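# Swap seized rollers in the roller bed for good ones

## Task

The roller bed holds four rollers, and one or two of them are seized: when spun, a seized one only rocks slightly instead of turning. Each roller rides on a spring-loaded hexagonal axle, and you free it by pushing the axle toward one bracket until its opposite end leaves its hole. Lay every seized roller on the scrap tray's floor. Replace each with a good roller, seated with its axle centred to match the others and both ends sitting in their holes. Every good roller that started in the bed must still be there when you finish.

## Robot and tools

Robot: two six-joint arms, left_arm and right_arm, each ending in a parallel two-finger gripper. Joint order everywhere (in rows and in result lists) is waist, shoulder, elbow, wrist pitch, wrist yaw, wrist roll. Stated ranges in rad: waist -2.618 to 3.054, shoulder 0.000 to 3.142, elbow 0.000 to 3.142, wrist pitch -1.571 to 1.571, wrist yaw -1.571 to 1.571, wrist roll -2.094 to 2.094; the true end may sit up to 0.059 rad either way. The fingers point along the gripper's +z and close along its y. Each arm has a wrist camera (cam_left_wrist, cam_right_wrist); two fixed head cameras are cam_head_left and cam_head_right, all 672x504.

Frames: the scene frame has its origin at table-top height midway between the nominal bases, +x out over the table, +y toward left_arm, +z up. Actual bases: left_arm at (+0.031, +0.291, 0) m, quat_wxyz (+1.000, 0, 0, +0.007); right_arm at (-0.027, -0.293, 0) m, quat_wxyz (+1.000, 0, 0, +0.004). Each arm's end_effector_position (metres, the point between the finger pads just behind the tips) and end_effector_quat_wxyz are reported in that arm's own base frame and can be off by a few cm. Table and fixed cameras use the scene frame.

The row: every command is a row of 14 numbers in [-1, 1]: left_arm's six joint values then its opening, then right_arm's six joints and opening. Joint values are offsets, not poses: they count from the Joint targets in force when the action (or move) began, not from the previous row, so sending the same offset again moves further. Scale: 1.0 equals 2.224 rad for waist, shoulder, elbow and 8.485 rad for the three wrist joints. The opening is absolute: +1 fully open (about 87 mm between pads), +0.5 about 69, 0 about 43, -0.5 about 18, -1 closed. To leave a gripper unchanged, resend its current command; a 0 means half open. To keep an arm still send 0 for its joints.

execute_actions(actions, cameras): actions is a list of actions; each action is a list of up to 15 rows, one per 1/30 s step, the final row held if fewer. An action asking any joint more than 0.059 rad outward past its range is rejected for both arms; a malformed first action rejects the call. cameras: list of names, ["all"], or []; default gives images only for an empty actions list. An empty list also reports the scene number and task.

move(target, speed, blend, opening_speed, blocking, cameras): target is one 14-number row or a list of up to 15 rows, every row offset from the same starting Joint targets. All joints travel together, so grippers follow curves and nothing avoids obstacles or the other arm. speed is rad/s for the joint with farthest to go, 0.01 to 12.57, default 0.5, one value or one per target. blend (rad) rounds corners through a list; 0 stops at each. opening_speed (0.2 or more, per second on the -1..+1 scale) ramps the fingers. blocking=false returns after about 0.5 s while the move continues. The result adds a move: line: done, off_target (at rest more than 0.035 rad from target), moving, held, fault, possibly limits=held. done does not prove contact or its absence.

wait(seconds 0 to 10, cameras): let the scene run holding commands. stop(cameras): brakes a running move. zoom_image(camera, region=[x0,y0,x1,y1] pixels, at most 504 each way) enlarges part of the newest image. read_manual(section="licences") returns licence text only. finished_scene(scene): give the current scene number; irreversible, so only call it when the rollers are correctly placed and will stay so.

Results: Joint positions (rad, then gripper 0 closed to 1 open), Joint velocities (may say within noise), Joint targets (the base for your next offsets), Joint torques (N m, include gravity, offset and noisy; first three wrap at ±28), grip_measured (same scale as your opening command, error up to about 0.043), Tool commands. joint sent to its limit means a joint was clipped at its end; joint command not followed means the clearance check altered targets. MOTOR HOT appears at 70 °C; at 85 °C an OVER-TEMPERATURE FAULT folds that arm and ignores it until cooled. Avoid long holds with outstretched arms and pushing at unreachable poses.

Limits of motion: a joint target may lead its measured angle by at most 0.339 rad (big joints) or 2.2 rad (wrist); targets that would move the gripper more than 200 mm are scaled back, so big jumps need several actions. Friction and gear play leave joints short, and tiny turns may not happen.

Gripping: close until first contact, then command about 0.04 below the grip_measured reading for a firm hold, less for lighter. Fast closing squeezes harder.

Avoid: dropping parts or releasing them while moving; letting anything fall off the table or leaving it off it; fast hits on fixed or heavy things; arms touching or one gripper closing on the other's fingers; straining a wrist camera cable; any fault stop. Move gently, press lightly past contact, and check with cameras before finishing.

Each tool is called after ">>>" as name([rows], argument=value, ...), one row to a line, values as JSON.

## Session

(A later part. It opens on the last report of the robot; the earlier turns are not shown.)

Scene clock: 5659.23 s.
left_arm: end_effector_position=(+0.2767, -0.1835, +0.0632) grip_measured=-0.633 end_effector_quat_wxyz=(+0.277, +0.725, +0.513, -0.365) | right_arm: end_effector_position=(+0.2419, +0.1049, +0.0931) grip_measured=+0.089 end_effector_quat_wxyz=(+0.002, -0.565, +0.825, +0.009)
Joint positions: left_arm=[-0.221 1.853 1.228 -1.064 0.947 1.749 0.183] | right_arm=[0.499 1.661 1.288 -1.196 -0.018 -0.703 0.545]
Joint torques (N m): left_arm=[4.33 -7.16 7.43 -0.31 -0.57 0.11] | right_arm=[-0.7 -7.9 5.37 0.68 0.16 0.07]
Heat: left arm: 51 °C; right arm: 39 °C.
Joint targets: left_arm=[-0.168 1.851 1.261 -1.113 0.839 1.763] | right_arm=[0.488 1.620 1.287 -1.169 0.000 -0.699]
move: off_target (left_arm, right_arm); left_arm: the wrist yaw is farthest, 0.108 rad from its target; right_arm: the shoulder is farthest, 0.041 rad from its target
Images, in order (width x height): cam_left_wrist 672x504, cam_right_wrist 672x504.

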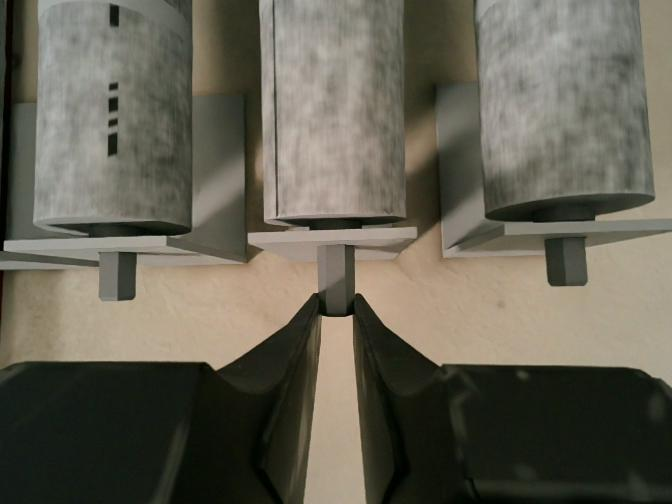

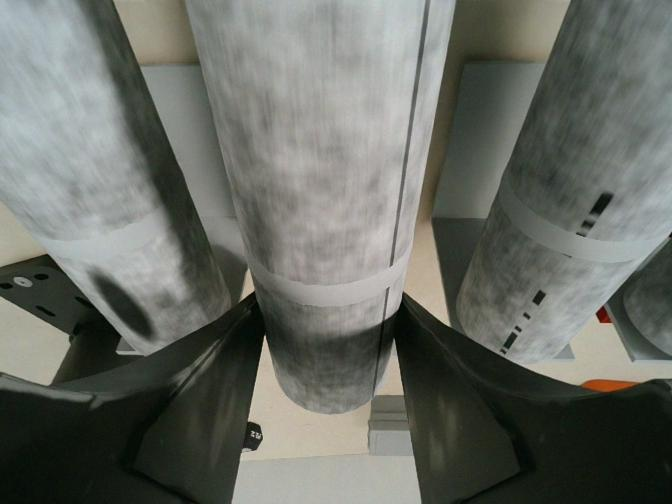

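>>> move(target=[0.026,0.008,0.010,-0.0075,-0.008,0.010,-0.85, 0,0,0,0,0,0,0.05], speed=0.1, cameras=["cam_left_wrist","cam_right_wrist"])

Scene clock: 5667.93 s.
left_arm: end_effector_position=(+0.2812, -0.1696, +0.0627) grip_measured=-0.633 end_effector_quat_wxyz=(+0.279, +0.733, +0.505, -0.359) | right_arm: end_effector_position=(+0.2423, +0.1051, +0.0895) grip_measured=+0.089 end_effector_quat_wxyz=(+0.003, -0.566, +0.824, +0.009)
Joint positions: left_arm=[-0.178 1.872 1.251 -1.126 0.934 1.846 0.183] | right_arm=[0.499 1.663 1.276 -1.18 -0.018 -0.704 0.545]
Joint torques (N m): left_arm=[5.63 -7.23 7.38 -0.44 -1.06 0.08] | right_arm=[-0.72 -7.91 6.45 0.52 0.16 0.05]
Heat: left arm: 51 °C; right arm: 39 °C.
Joint targets: left_arm=[-0.110 1.869 1.283 -1.176 0.771 1.848] | right_arm=[0.488 1.620 1.287 -1.169 0.000 -0.699]
move: off_target (left_arm, right_arm); left_arm: the wrist yaw is farthest, 0.162 rad from its target; right_arm: the shoulder is farthest, 0.043 rad from its target
Images, in order (width x height): cam_left_wrist 672x504, cam_right_wrist 672x504.

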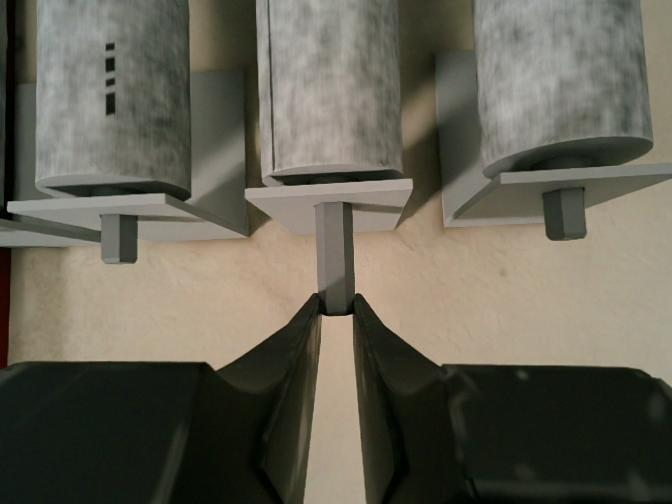

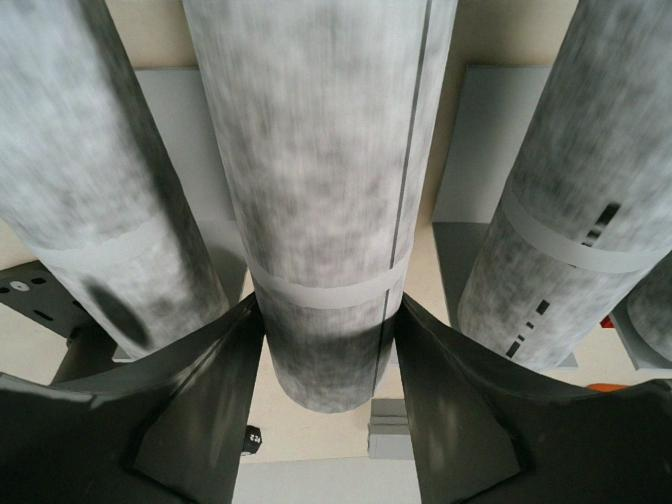

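>>> move(target=[0,0,0,0,0,0,-0.85, 0,0,-0.0202,0.0053,0,0,0.05], speed=0.08, cameras=["cam_right_wrist","cam_left_wrist"])

Scene clock: 5696.67 s.
left_arm: end_effector_position=(+0.2814, -0.1691, +0.0639) grip_measured=-0.633 end_effector_quat_wxyz=(+0.279, +0.733, +0.505, -0.360) | right_arm: end_effector_position=(+0.2417, +0.1047, +0.0787) grip_measured=+0.089 end_effector_quat_wxyz=(+0.005, -0.566, +0.824, +0.009)
Joint positions: left_arm=[-0.176 1.872 1.256 -1.134 0.934 1.849 0.183] | right_arm=[0.499 1.663 1.233 -1.133 -0.018 -0.704 0.545]
Joint torques (N m): left_arm=[5.46 -7.24 6.97 -0.35 -1.06 0.04] | right_arm=[-0.7 -7.84 6.15 0.48 0.17 0.08]
Heat: left arm: 52 °C; right arm: 39 °C.
Joint targets: left_arm=[-0.110 1.869 1.283 -1.176 0.771 1.848] | right_arm=[0.488 1.620 1.242 -1.124 0.000 -0.699]
move: off_target (left_arm, right_arm); left_arm: the wrist yaw is farthest, 0.163 rad from its target; right_arm: the shoulder is farthest, 0.043 rad from its target
Images, in order (width x height): cam_left_wrist 672x504, cam_right_wrist 672x504.

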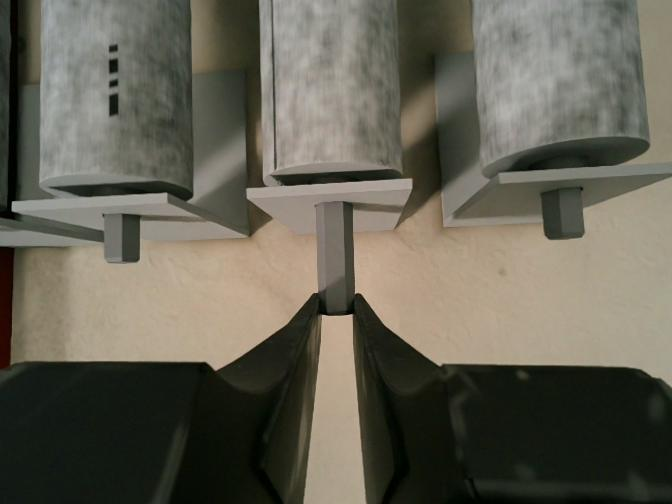

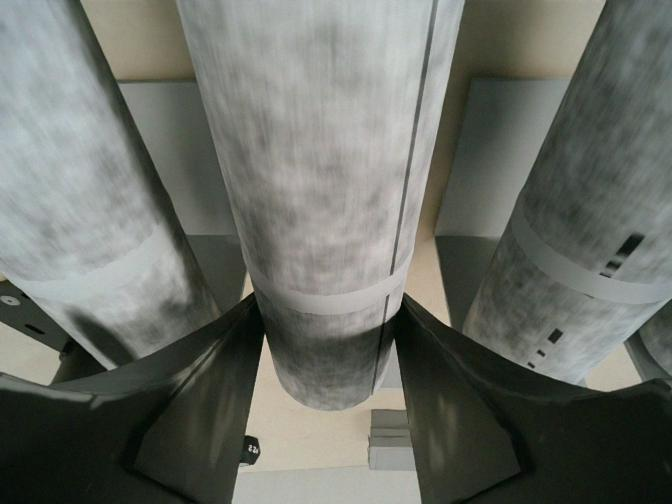

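>>> zoom_image(camera="cam_right_wrist", region=[200, 300, 460, 480])

Scaled by 1.938.

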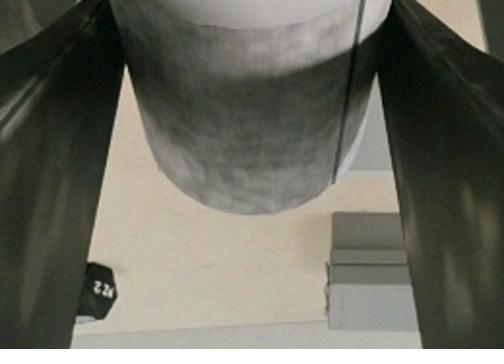

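>>> move(target=[0,0,0,0,0,0,-0.85, -0.0045,0.0157,-0.001,0.0018,0,-0.0012,0.05], speed=0.08, cameras=["cam_right_wrist","cam_left_wrist"])

Scene clock: 5730.87 s.
left_arm: end_effector_position=(+0.2814, -0.1691, +0.0639) grip_measured=-0.633 end_effector_quat_wxyz=(+0.279, +0.733, +0.505, -0.360) | right_arm: end_effector_position=(+0.2435, +0.1040, +0.0786) grip_measured=+0.089 end_effector_quat_wxyz=(+0.008, -0.568, +0.823, +0.008)
Joint positions: left_arm=[-0.176 1.872 1.256 -1.134 0.934 1.849 0.183] | right_arm=[0.495 1.663 1.233 -1.128 -0.018 -0.714 0.545]
Joint torques (N m): left_arm=[5.44 -7.24 6.97 -0.35 -1.07 0.04] | right_arm=[-1.1 -5.2 6.05 0.62 0.15 0.06]
Heat: left arm: 52 °C; right arm: 40 °C.
Joint targets: left_arm=[-0.110 1.869 1.283 -1.176 0.771 1.848] | right_arm=[0.478 1.655 1.240 -1.109 0.000 -0.709]
move: off_target (left_arm); left_arm: the wrist yaw is farthest, 0.163 rad from its target
Images, in order (width x height): cam_left_wrist 672x504, cam_right_wrist 672x504.

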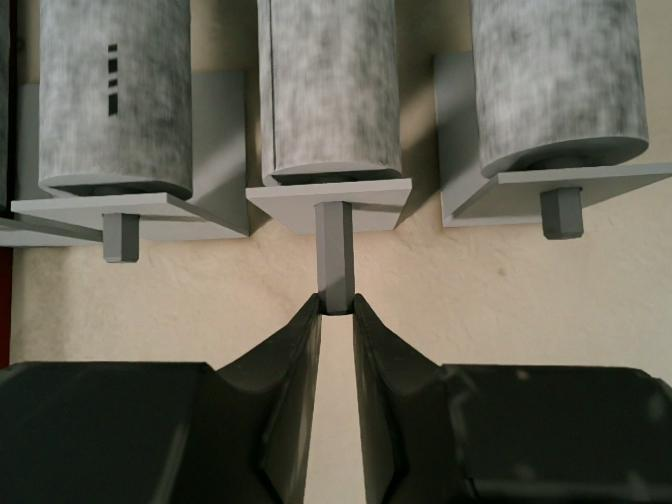

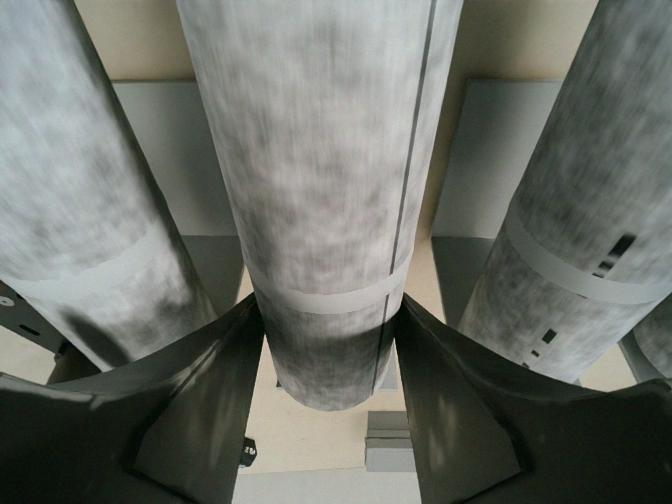

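>>> zoom_image(camera="cam_right_wrist", region=[230, 330, 430, 430])

Scaled by 2.520.

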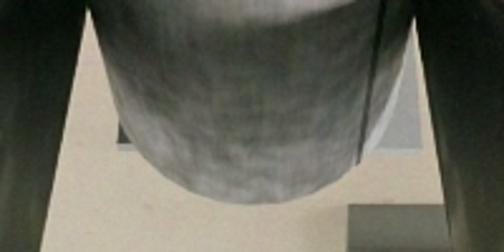

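>>> move(target=[0,0,0,0,0,0,-0.85, -0.0027,0.0067,-0.0036,0.0018,0,-0.0003,0.05], speed=0.08, cameras=["cam_right_wrist"])

>>> zoom_image(camera="cam_right_wrist", region=[230, 330, 430, 430])

Scene clock: 5755.67 s.
left_arm: end_effector_position=(+0.2810, -0.1688, +0.0641) grip_measured=-0.633 end_effector_quat_wxyz=(+0.279, +0.732, +0.506, -0.361) | right_arm: end_effector_position=(+0.2455, +0.1038, +0.0734) grip_measured=+0.089 end_effector_quat_wxyz=(+0.007, -0.571, +0.821, +0.008)
Joint positions: left_arm=[-0.175 1.872 1.256 -1.137 0.935 1.849 0.183] | right_arm=[0.492 1.673 1.224 -1.11 -0.018 -0.723 0.545]
Joint torques (N m): left_arm=[5.31 -7.24 6.98 -0.32 -1.08 0.04] | right_arm=[-1.2 -5 6.16 0.59 0.15 0.11]
Heat: left arm: 52 °C; right arm: 40 °C.
Joint targets: left_arm=[-0.110 1.869 1.283 -1.176 0.771 1.848] | right_arm=[0.472 1.670 1.232 -1.093 0.000 -0.712]
move: off_target (left_arm); left_arm: the wrist yaw is farthest, 0.164 rad from its target
Images, in order (width x height): cam_right_wrist 672x504.

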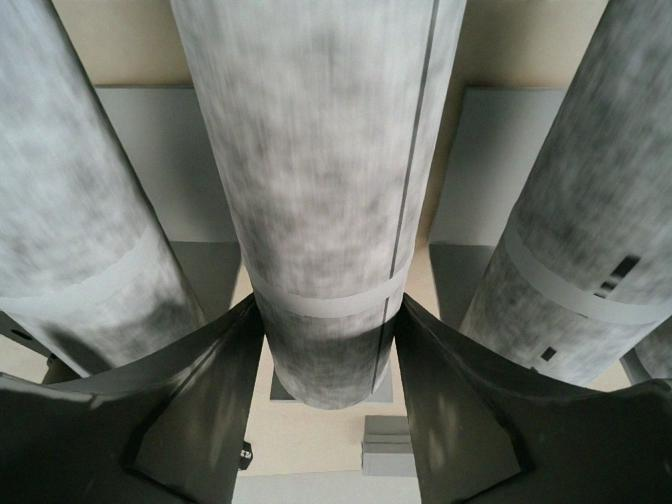

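Scaled by 2.520.

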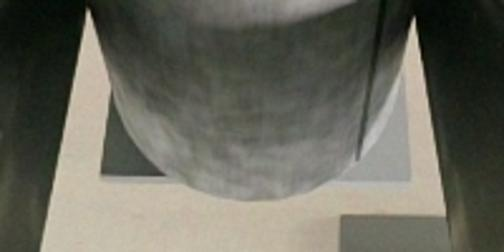

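>>> move(target=[-0.026,-0.008,-0.010,0.0075,0.008,-0.010,-0.85, 0,0,0,0,0,0,0.05], speed=0.08, cameras=["cam_right_wrist","cam_left_wrist"])

Scene clock: 5777.57 s.
left_arm: end_effector_position=(+0.2797, -0.1728, +0.0643) grip_measured=-0.633 end_effector_quat_wxyz=(+0.272, +0.719, +0.523, -0.368) | right_arm: end_effector_position=(+0.2456, +0.1038, +0.0734) grip_measured=+0.089 end_effector_quat_wxyz=(+0.007, -0.571, +0.821, +0.008)
Joint positions: left_arm=[-0.187 1.872 1.256 -1.12 0.941 1.782 0.183] | right_arm=[0.492 1.673 1.224 -1.11 -0.018 -0.724 0.545]
Joint torques (N m): left_arm=[1.18 -8.62 4.97 0.29 -0.51 -0.19] | right_arm=[-1.18 -5.03 6.22 0.56 0.14 0.11]
Heat: left arm: 52 °C; right arm: 40 °C.
Joint targets: left_arm=[-0.168 1.851 1.261 -1.113 0.839 1.763] | right_arm=[0.472 1.670 1.232 -1.093 0.000 -0.712]
move: off_target (left_arm); left_arm: the wrist yaw is farthest, 0.102 rad from its target
Images, in order (width x height): cam_left_wrist 672x504, cam_right_wrist 672x504.

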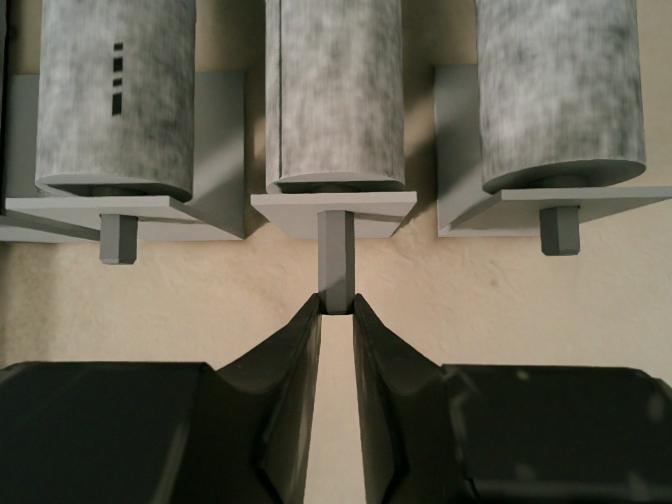

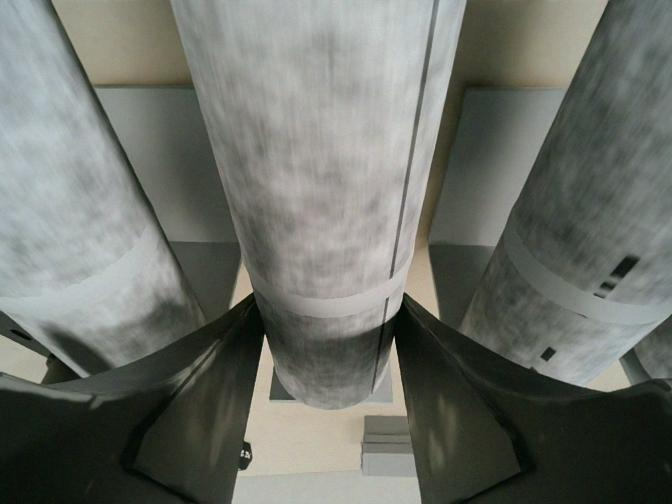

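>>> move(target=[-0.022,-0.007,-0.008,0.006,0.004,-0.008,-0.85, 0,0,0,0,0,0,0.05], speed=0.08, cameras=["cam_right_wrist","cam_left_wrist"])

Scene clock: 5784.07 s.
left_arm: end_effector_position=(+0.2758, -0.1881, +0.0650) grip_measured=-0.633 end_effector_quat_wxyz=(+0.265, +0.717, +0.525, -0.375) | right_arm: end_effector_position=(+0.2456, +0.1038, +0.0734) grip_measured=+0.089 end_effector_quat_wxyz=(+0.007, -0.571, +0.821, +0.008)
Joint positions: left_arm=[-0.236 1.869 1.256 -1.082 0.947 1.707 0.183] | right_arm=[0.492 1.673 1.224 -1.11 -0.018 -0.724 0.545]
Joint torques (N m): left_arm=[1.31 -9.63 3.44 0.45 -0.25 -0.07] | right_arm=[-1.32 -5.04 6.15 0.58 0.14 0.13]
Heat: left arm: 53 °C; right arm: 40 °C.
Joint targets: left_arm=[-0.217 1.836 1.243 -1.062 0.873 1.695] | right_arm=[0.472 1.670 1.232 -1.093 0.000 -0.712]
move: off_target (left_arm); left_arm: the wrist yaw is farthest, 0.074 rad from its target
Images, in order (width x height): cam_left_wrist 672x504, cam_right_wrist 672x504.

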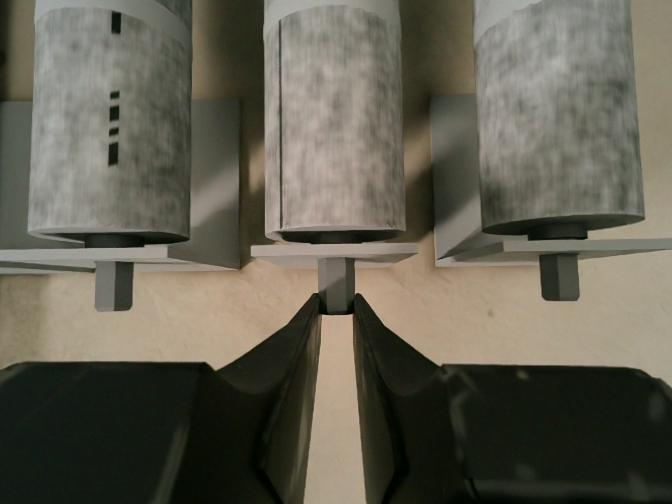

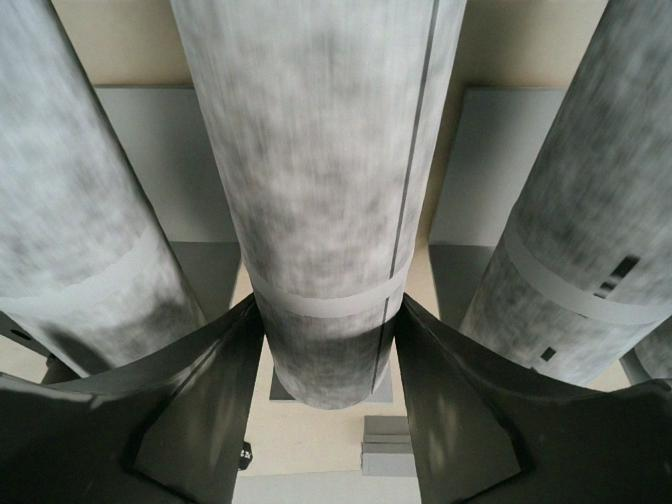

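>>> execute_actions(actions=[], cameras=["cam_head_left","cam_head_right"])

>>> zoom_image(camera="cam_head_right", region=[370, 150, 480, 250])

>>> zoom_image(camera="cam_head_left", region=[370, 150, 480, 250])

Scene clock: 5795.33 s.
left_arm: end_effector_position=(+0.2758, -0.1881, +0.0650) grip_measured=-0.633 end_effector_quat_wxyz=(+0.265, +0.717, +0.525, -0.375) | right_arm: end_effector_position=(+0.2456, +0.1038, +0.0734) grip_measured=+0.089 end_effector_quat_wxyz=(+0.007, -0.571, +0.821, +0.008)
Joint positions: left_arm=[-0.236 1.869 1.256 -1.082 0.947 1.707 0.183] | right_arm=[0.492 1.673 1.224 -1.11 -0.018 -0.724 0.545]
Joint velocities: within noise
Joint torques (N m): left_arm=[1.32 -9.63 3.43 0.46 -0.25 -0.07] | right_arm=[-1.28 -4.97 6.19 0.59 0.17 0.14]
Heat: left arm: 53 °C; right arm: 40 °C.
Joint targets: left_arm=[-0.217 1.836 1.243 -1.062 0.873 1.695] | right_arm=[0.472 1.670 1.232 -1.093 0.000 -0.712]
Tool commands: left_gripper/opening=-0.85 right_gripper/opening=+0.05
Images, in order (width x height): cam_head_left 672x504, cam_head_right 672x504.

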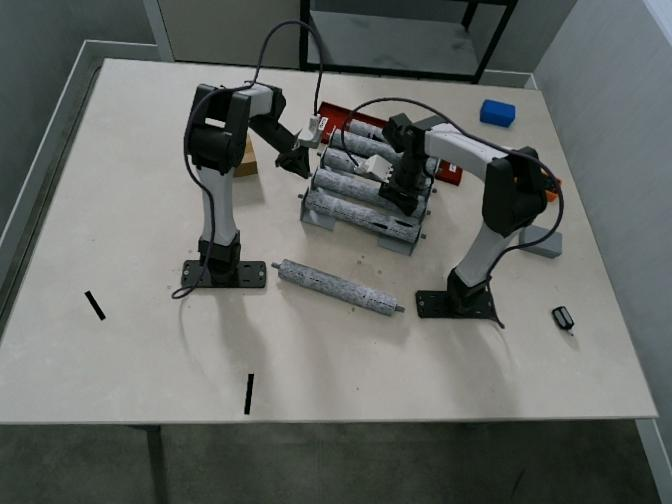

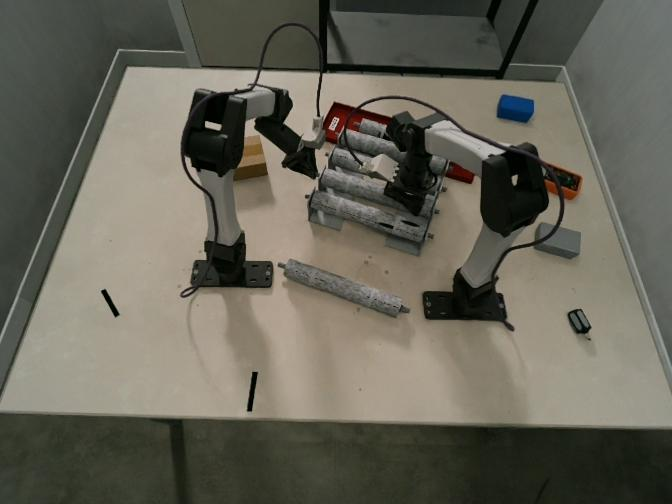

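Scaled by 4.582.

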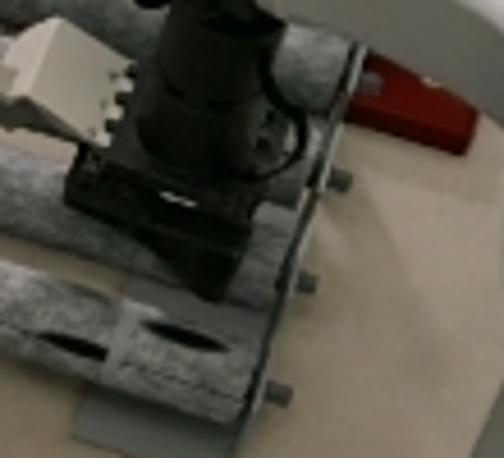

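Scaled by 4.582.

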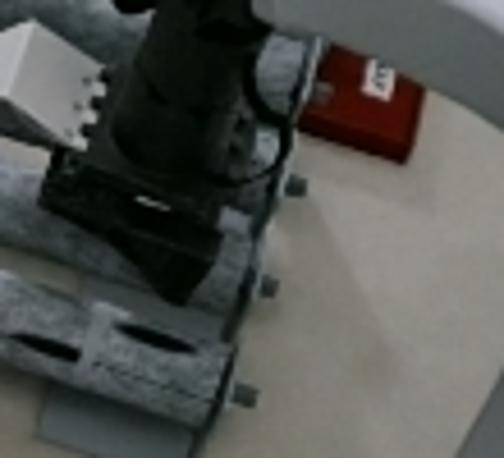

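>>> move(target=[-0.02,-0.007,-0.007,0.006,0.003,-0.008,-0.8, 0,0,0,0,0,0,0.07], speed=0.08, cameras=["cam_right_wrist","cam_left_wrist"])

>>> zoom_image(camera="cam_left_wrist", region=[260, 220, 430, 320])

Scene clock: 5804.07 s.
left_arm: end_effector_position=(+0.2749, -0.1906, +0.0654) grip_measured=-0.633 end_effector_quat_wxyz=(+0.260, +0.717, +0.535, -0.364) | right_arm: end_effector_position=(+0.2456, +0.1038, +0.0734) grip_measured=+0.089 end_effector_quat_wxyz=(+0.007, -0.571, +0.821, +0.008)
Joint positions: left_arm=[-0.254 1.844 1.239 -1.041 0.926 1.642 0.183] | right_arm=[0.492 1.673 1.224 -1.11 -0.018 -0.724 0.545]
Joint torques (N m): left_arm=[-0.68 -8.87 3.59 0.68 0.11 -0.1] | right_arm=[-1.29 -5 6.12 0.58 0.15 0.11]
Heat: left arm: 54 °C; right arm: 40 °C.
Joint targets: left_arm=[-0.261 1.820 1.227 -1.011 0.898 1.627] | right_arm=[0.472 1.670 1.232 -1.093 0.000 -0.712]
move: done
Images, in order (width x height): cam_left_wrist 672x504, cam_right_wrist 672x504.

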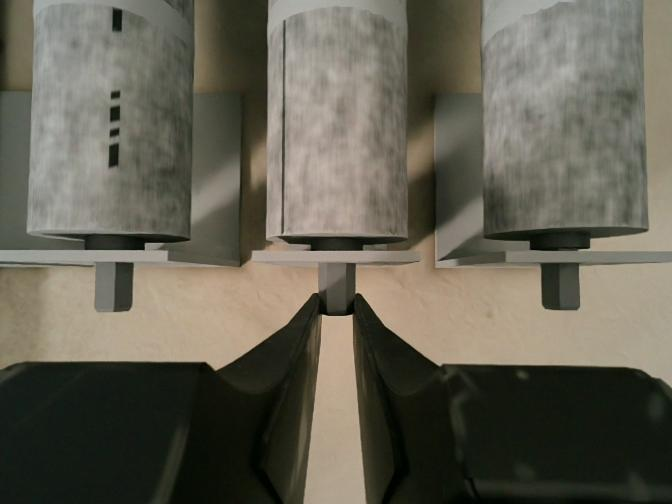

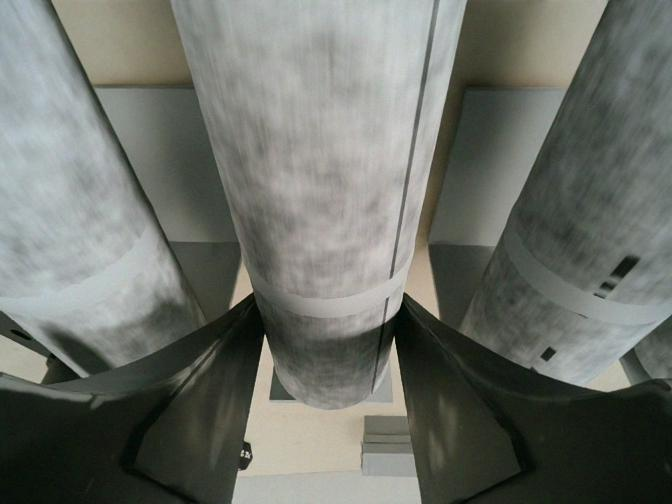

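Scaled by 2.965.

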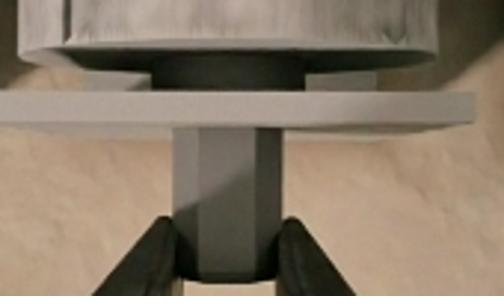

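>>> move([
  [-0.008,-0.003,-0.003,0.0025,0.001,-0.003,-0.75, 0,0,0,0,0,0,0.08],
  [-0.008,-0.003,-0.003,0.0025,0.001,-0.003,-0.4, 0,0,0,0,0,0,0.2],
], speed=0.08, opening_speed=0.3, cameras=["cam_right_wrist","cam_left_wrist"])

>>> zoom_image(camera="cam_left_wrist", region=[60, 220, 660, 340])

Scene clock: 5817.87 s.
left_arm: end_effector_position=(+0.2721, -0.1957, +0.0638) grip_measured=-0.400 end_effector_quat_wxyz=(+0.254, +0.718, +0.538, -0.362) | right_arm: end_effector_position=(+0.2463, +0.1015, +0.0736) grip_measured=+0.200 end_effector_quat_wxyz=(+0.006, -0.565, +0.825, +0.005)
Joint positions: left_arm=[-0.277 1.836 1.228 -1.013 0.915 1.604 0.3] | right_arm=[0.485 1.673 1.224 -1.11 -0.012 -0.715 0.6]
Joint torques (N m): left_arm=[-0.55 -8.68 3.97 0.65 0.28 -0.04] | right_arm=[-0.84 -5.01 6.19 0.57 0.15 0.13]
Heat: left arm: 55 °C; right arm: 40 °C.
Joint targets: left_arm=[-0.279 1.813 1.221 -0.990 0.907 1.602] | right_arm=[0.472 1.670 1.232 -1.093 0.000 -0.712]
move: done
Images, in order (width x height): cam_left_wrist 672x504, cam_right_wrist 672x504.

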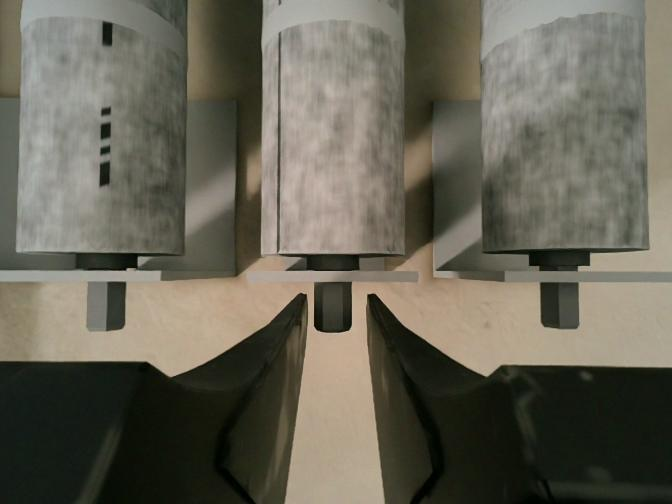

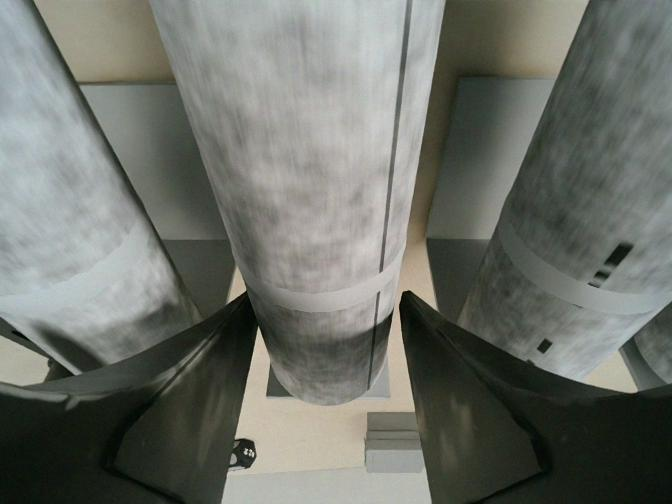

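Region (60, 220, 660, 340) is 600x120 pixels. A region can be at most 504 by 504 pixels.

>>> move([
  [0.0418,0.0135,0.0157,-0.013,0,0.0165,-0.4, 0,0,0,0,0,0,0.35],
  [0.0418,0.0,0.148,-0.0507,0,0.0165,-0.4, 0,0.0054,0.1727,-0.0484,0,0,0.35],
], speed=0.3, cameras=["all"])

Scene clock: 5835.17 s.
left_arm: end_effector_position=(+0.2873, -0.1711, +0.1350) grip_measured=-0.400 end_effector_quat_wxyz=(+0.255, +0.712, +0.543, -0.366) | right_arm: end_effector_position=(+0.2439, +0.0998, +0.1631) grip_measured=+0.350 end_effector_quat_wxyz=(-0.005, -0.564, +0.826, +0.007)
Joint positions: left_arm=[-0.19 1.841 1.518 -1.407 0.914 1.728 0.3] | right_arm=[0.484 1.673 1.578 -1.487 -0.012 -0.715 0.675]
Joint torques (N m): left_arm=[0.29 -9.22 7.57 -0.04 0.3 0.14] | right_arm=[-0.83 -4.03 8.83 0.17 0.15 0.14]
Heat: left arm: 53 °C; right arm: 40 °C.
Joint targets: left_arm=[-0.186 1.813 1.550 -1.420 0.907 1.742] | right_arm=[0.472 1.682 1.616 -1.504 0.000 -0.712]
move: off_target (right_arm); right_arm: the elbow is farthest, 0.038 rad from its target

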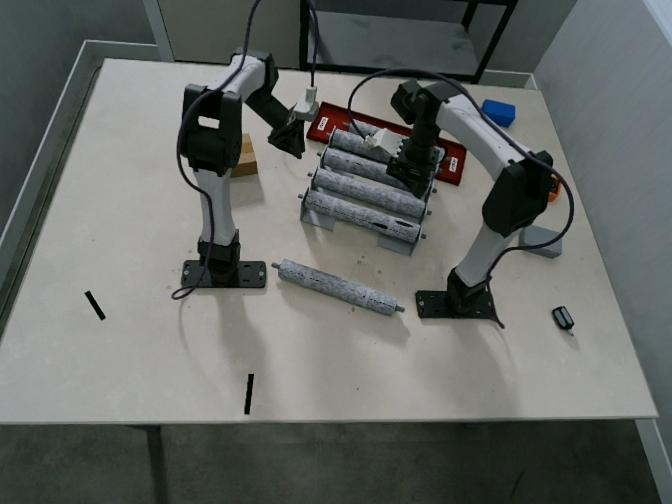

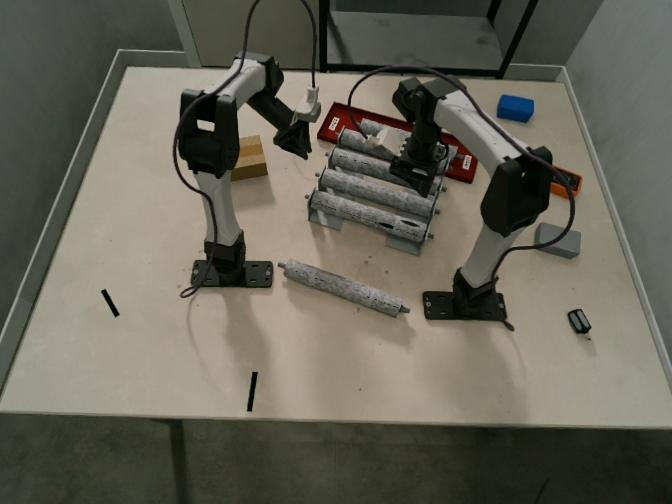

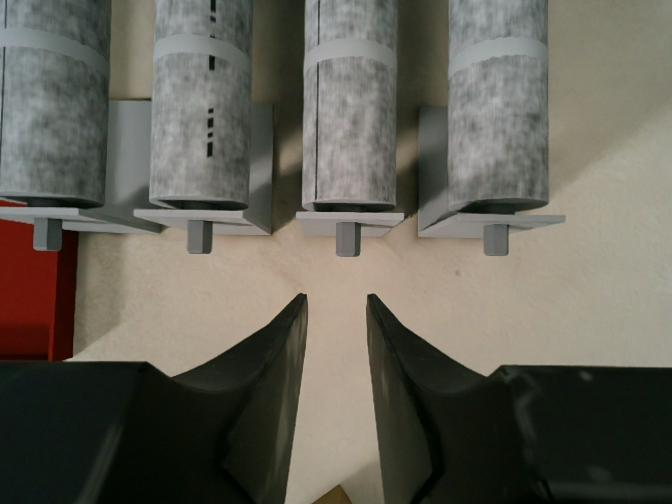

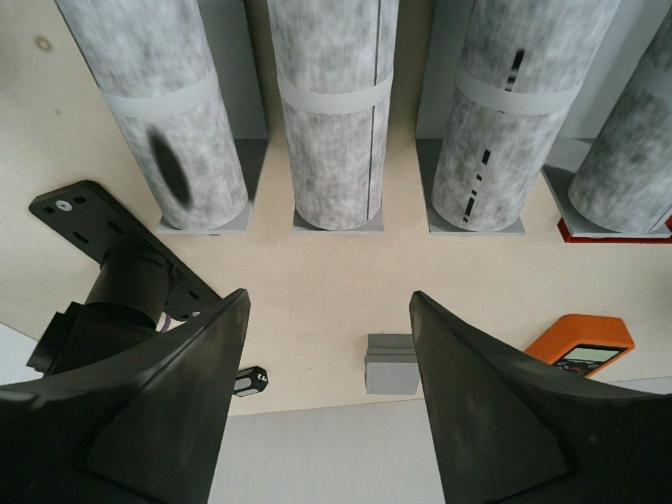

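>>> zoom_image(camera="cam_head_left", region=[290, 110, 470, 260])

>>> zoom_image(camera="cam_left_wrist", region=[130, 180, 550, 280])

Scaled by 2.800.

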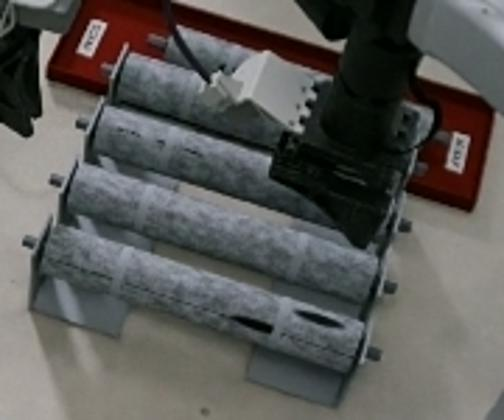

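Scaled by 1.200.

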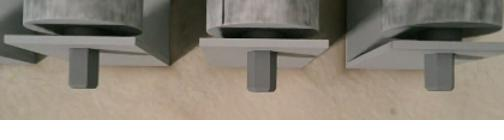

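>>> finished_scene(scene=1)

The scene is finished: the task was done.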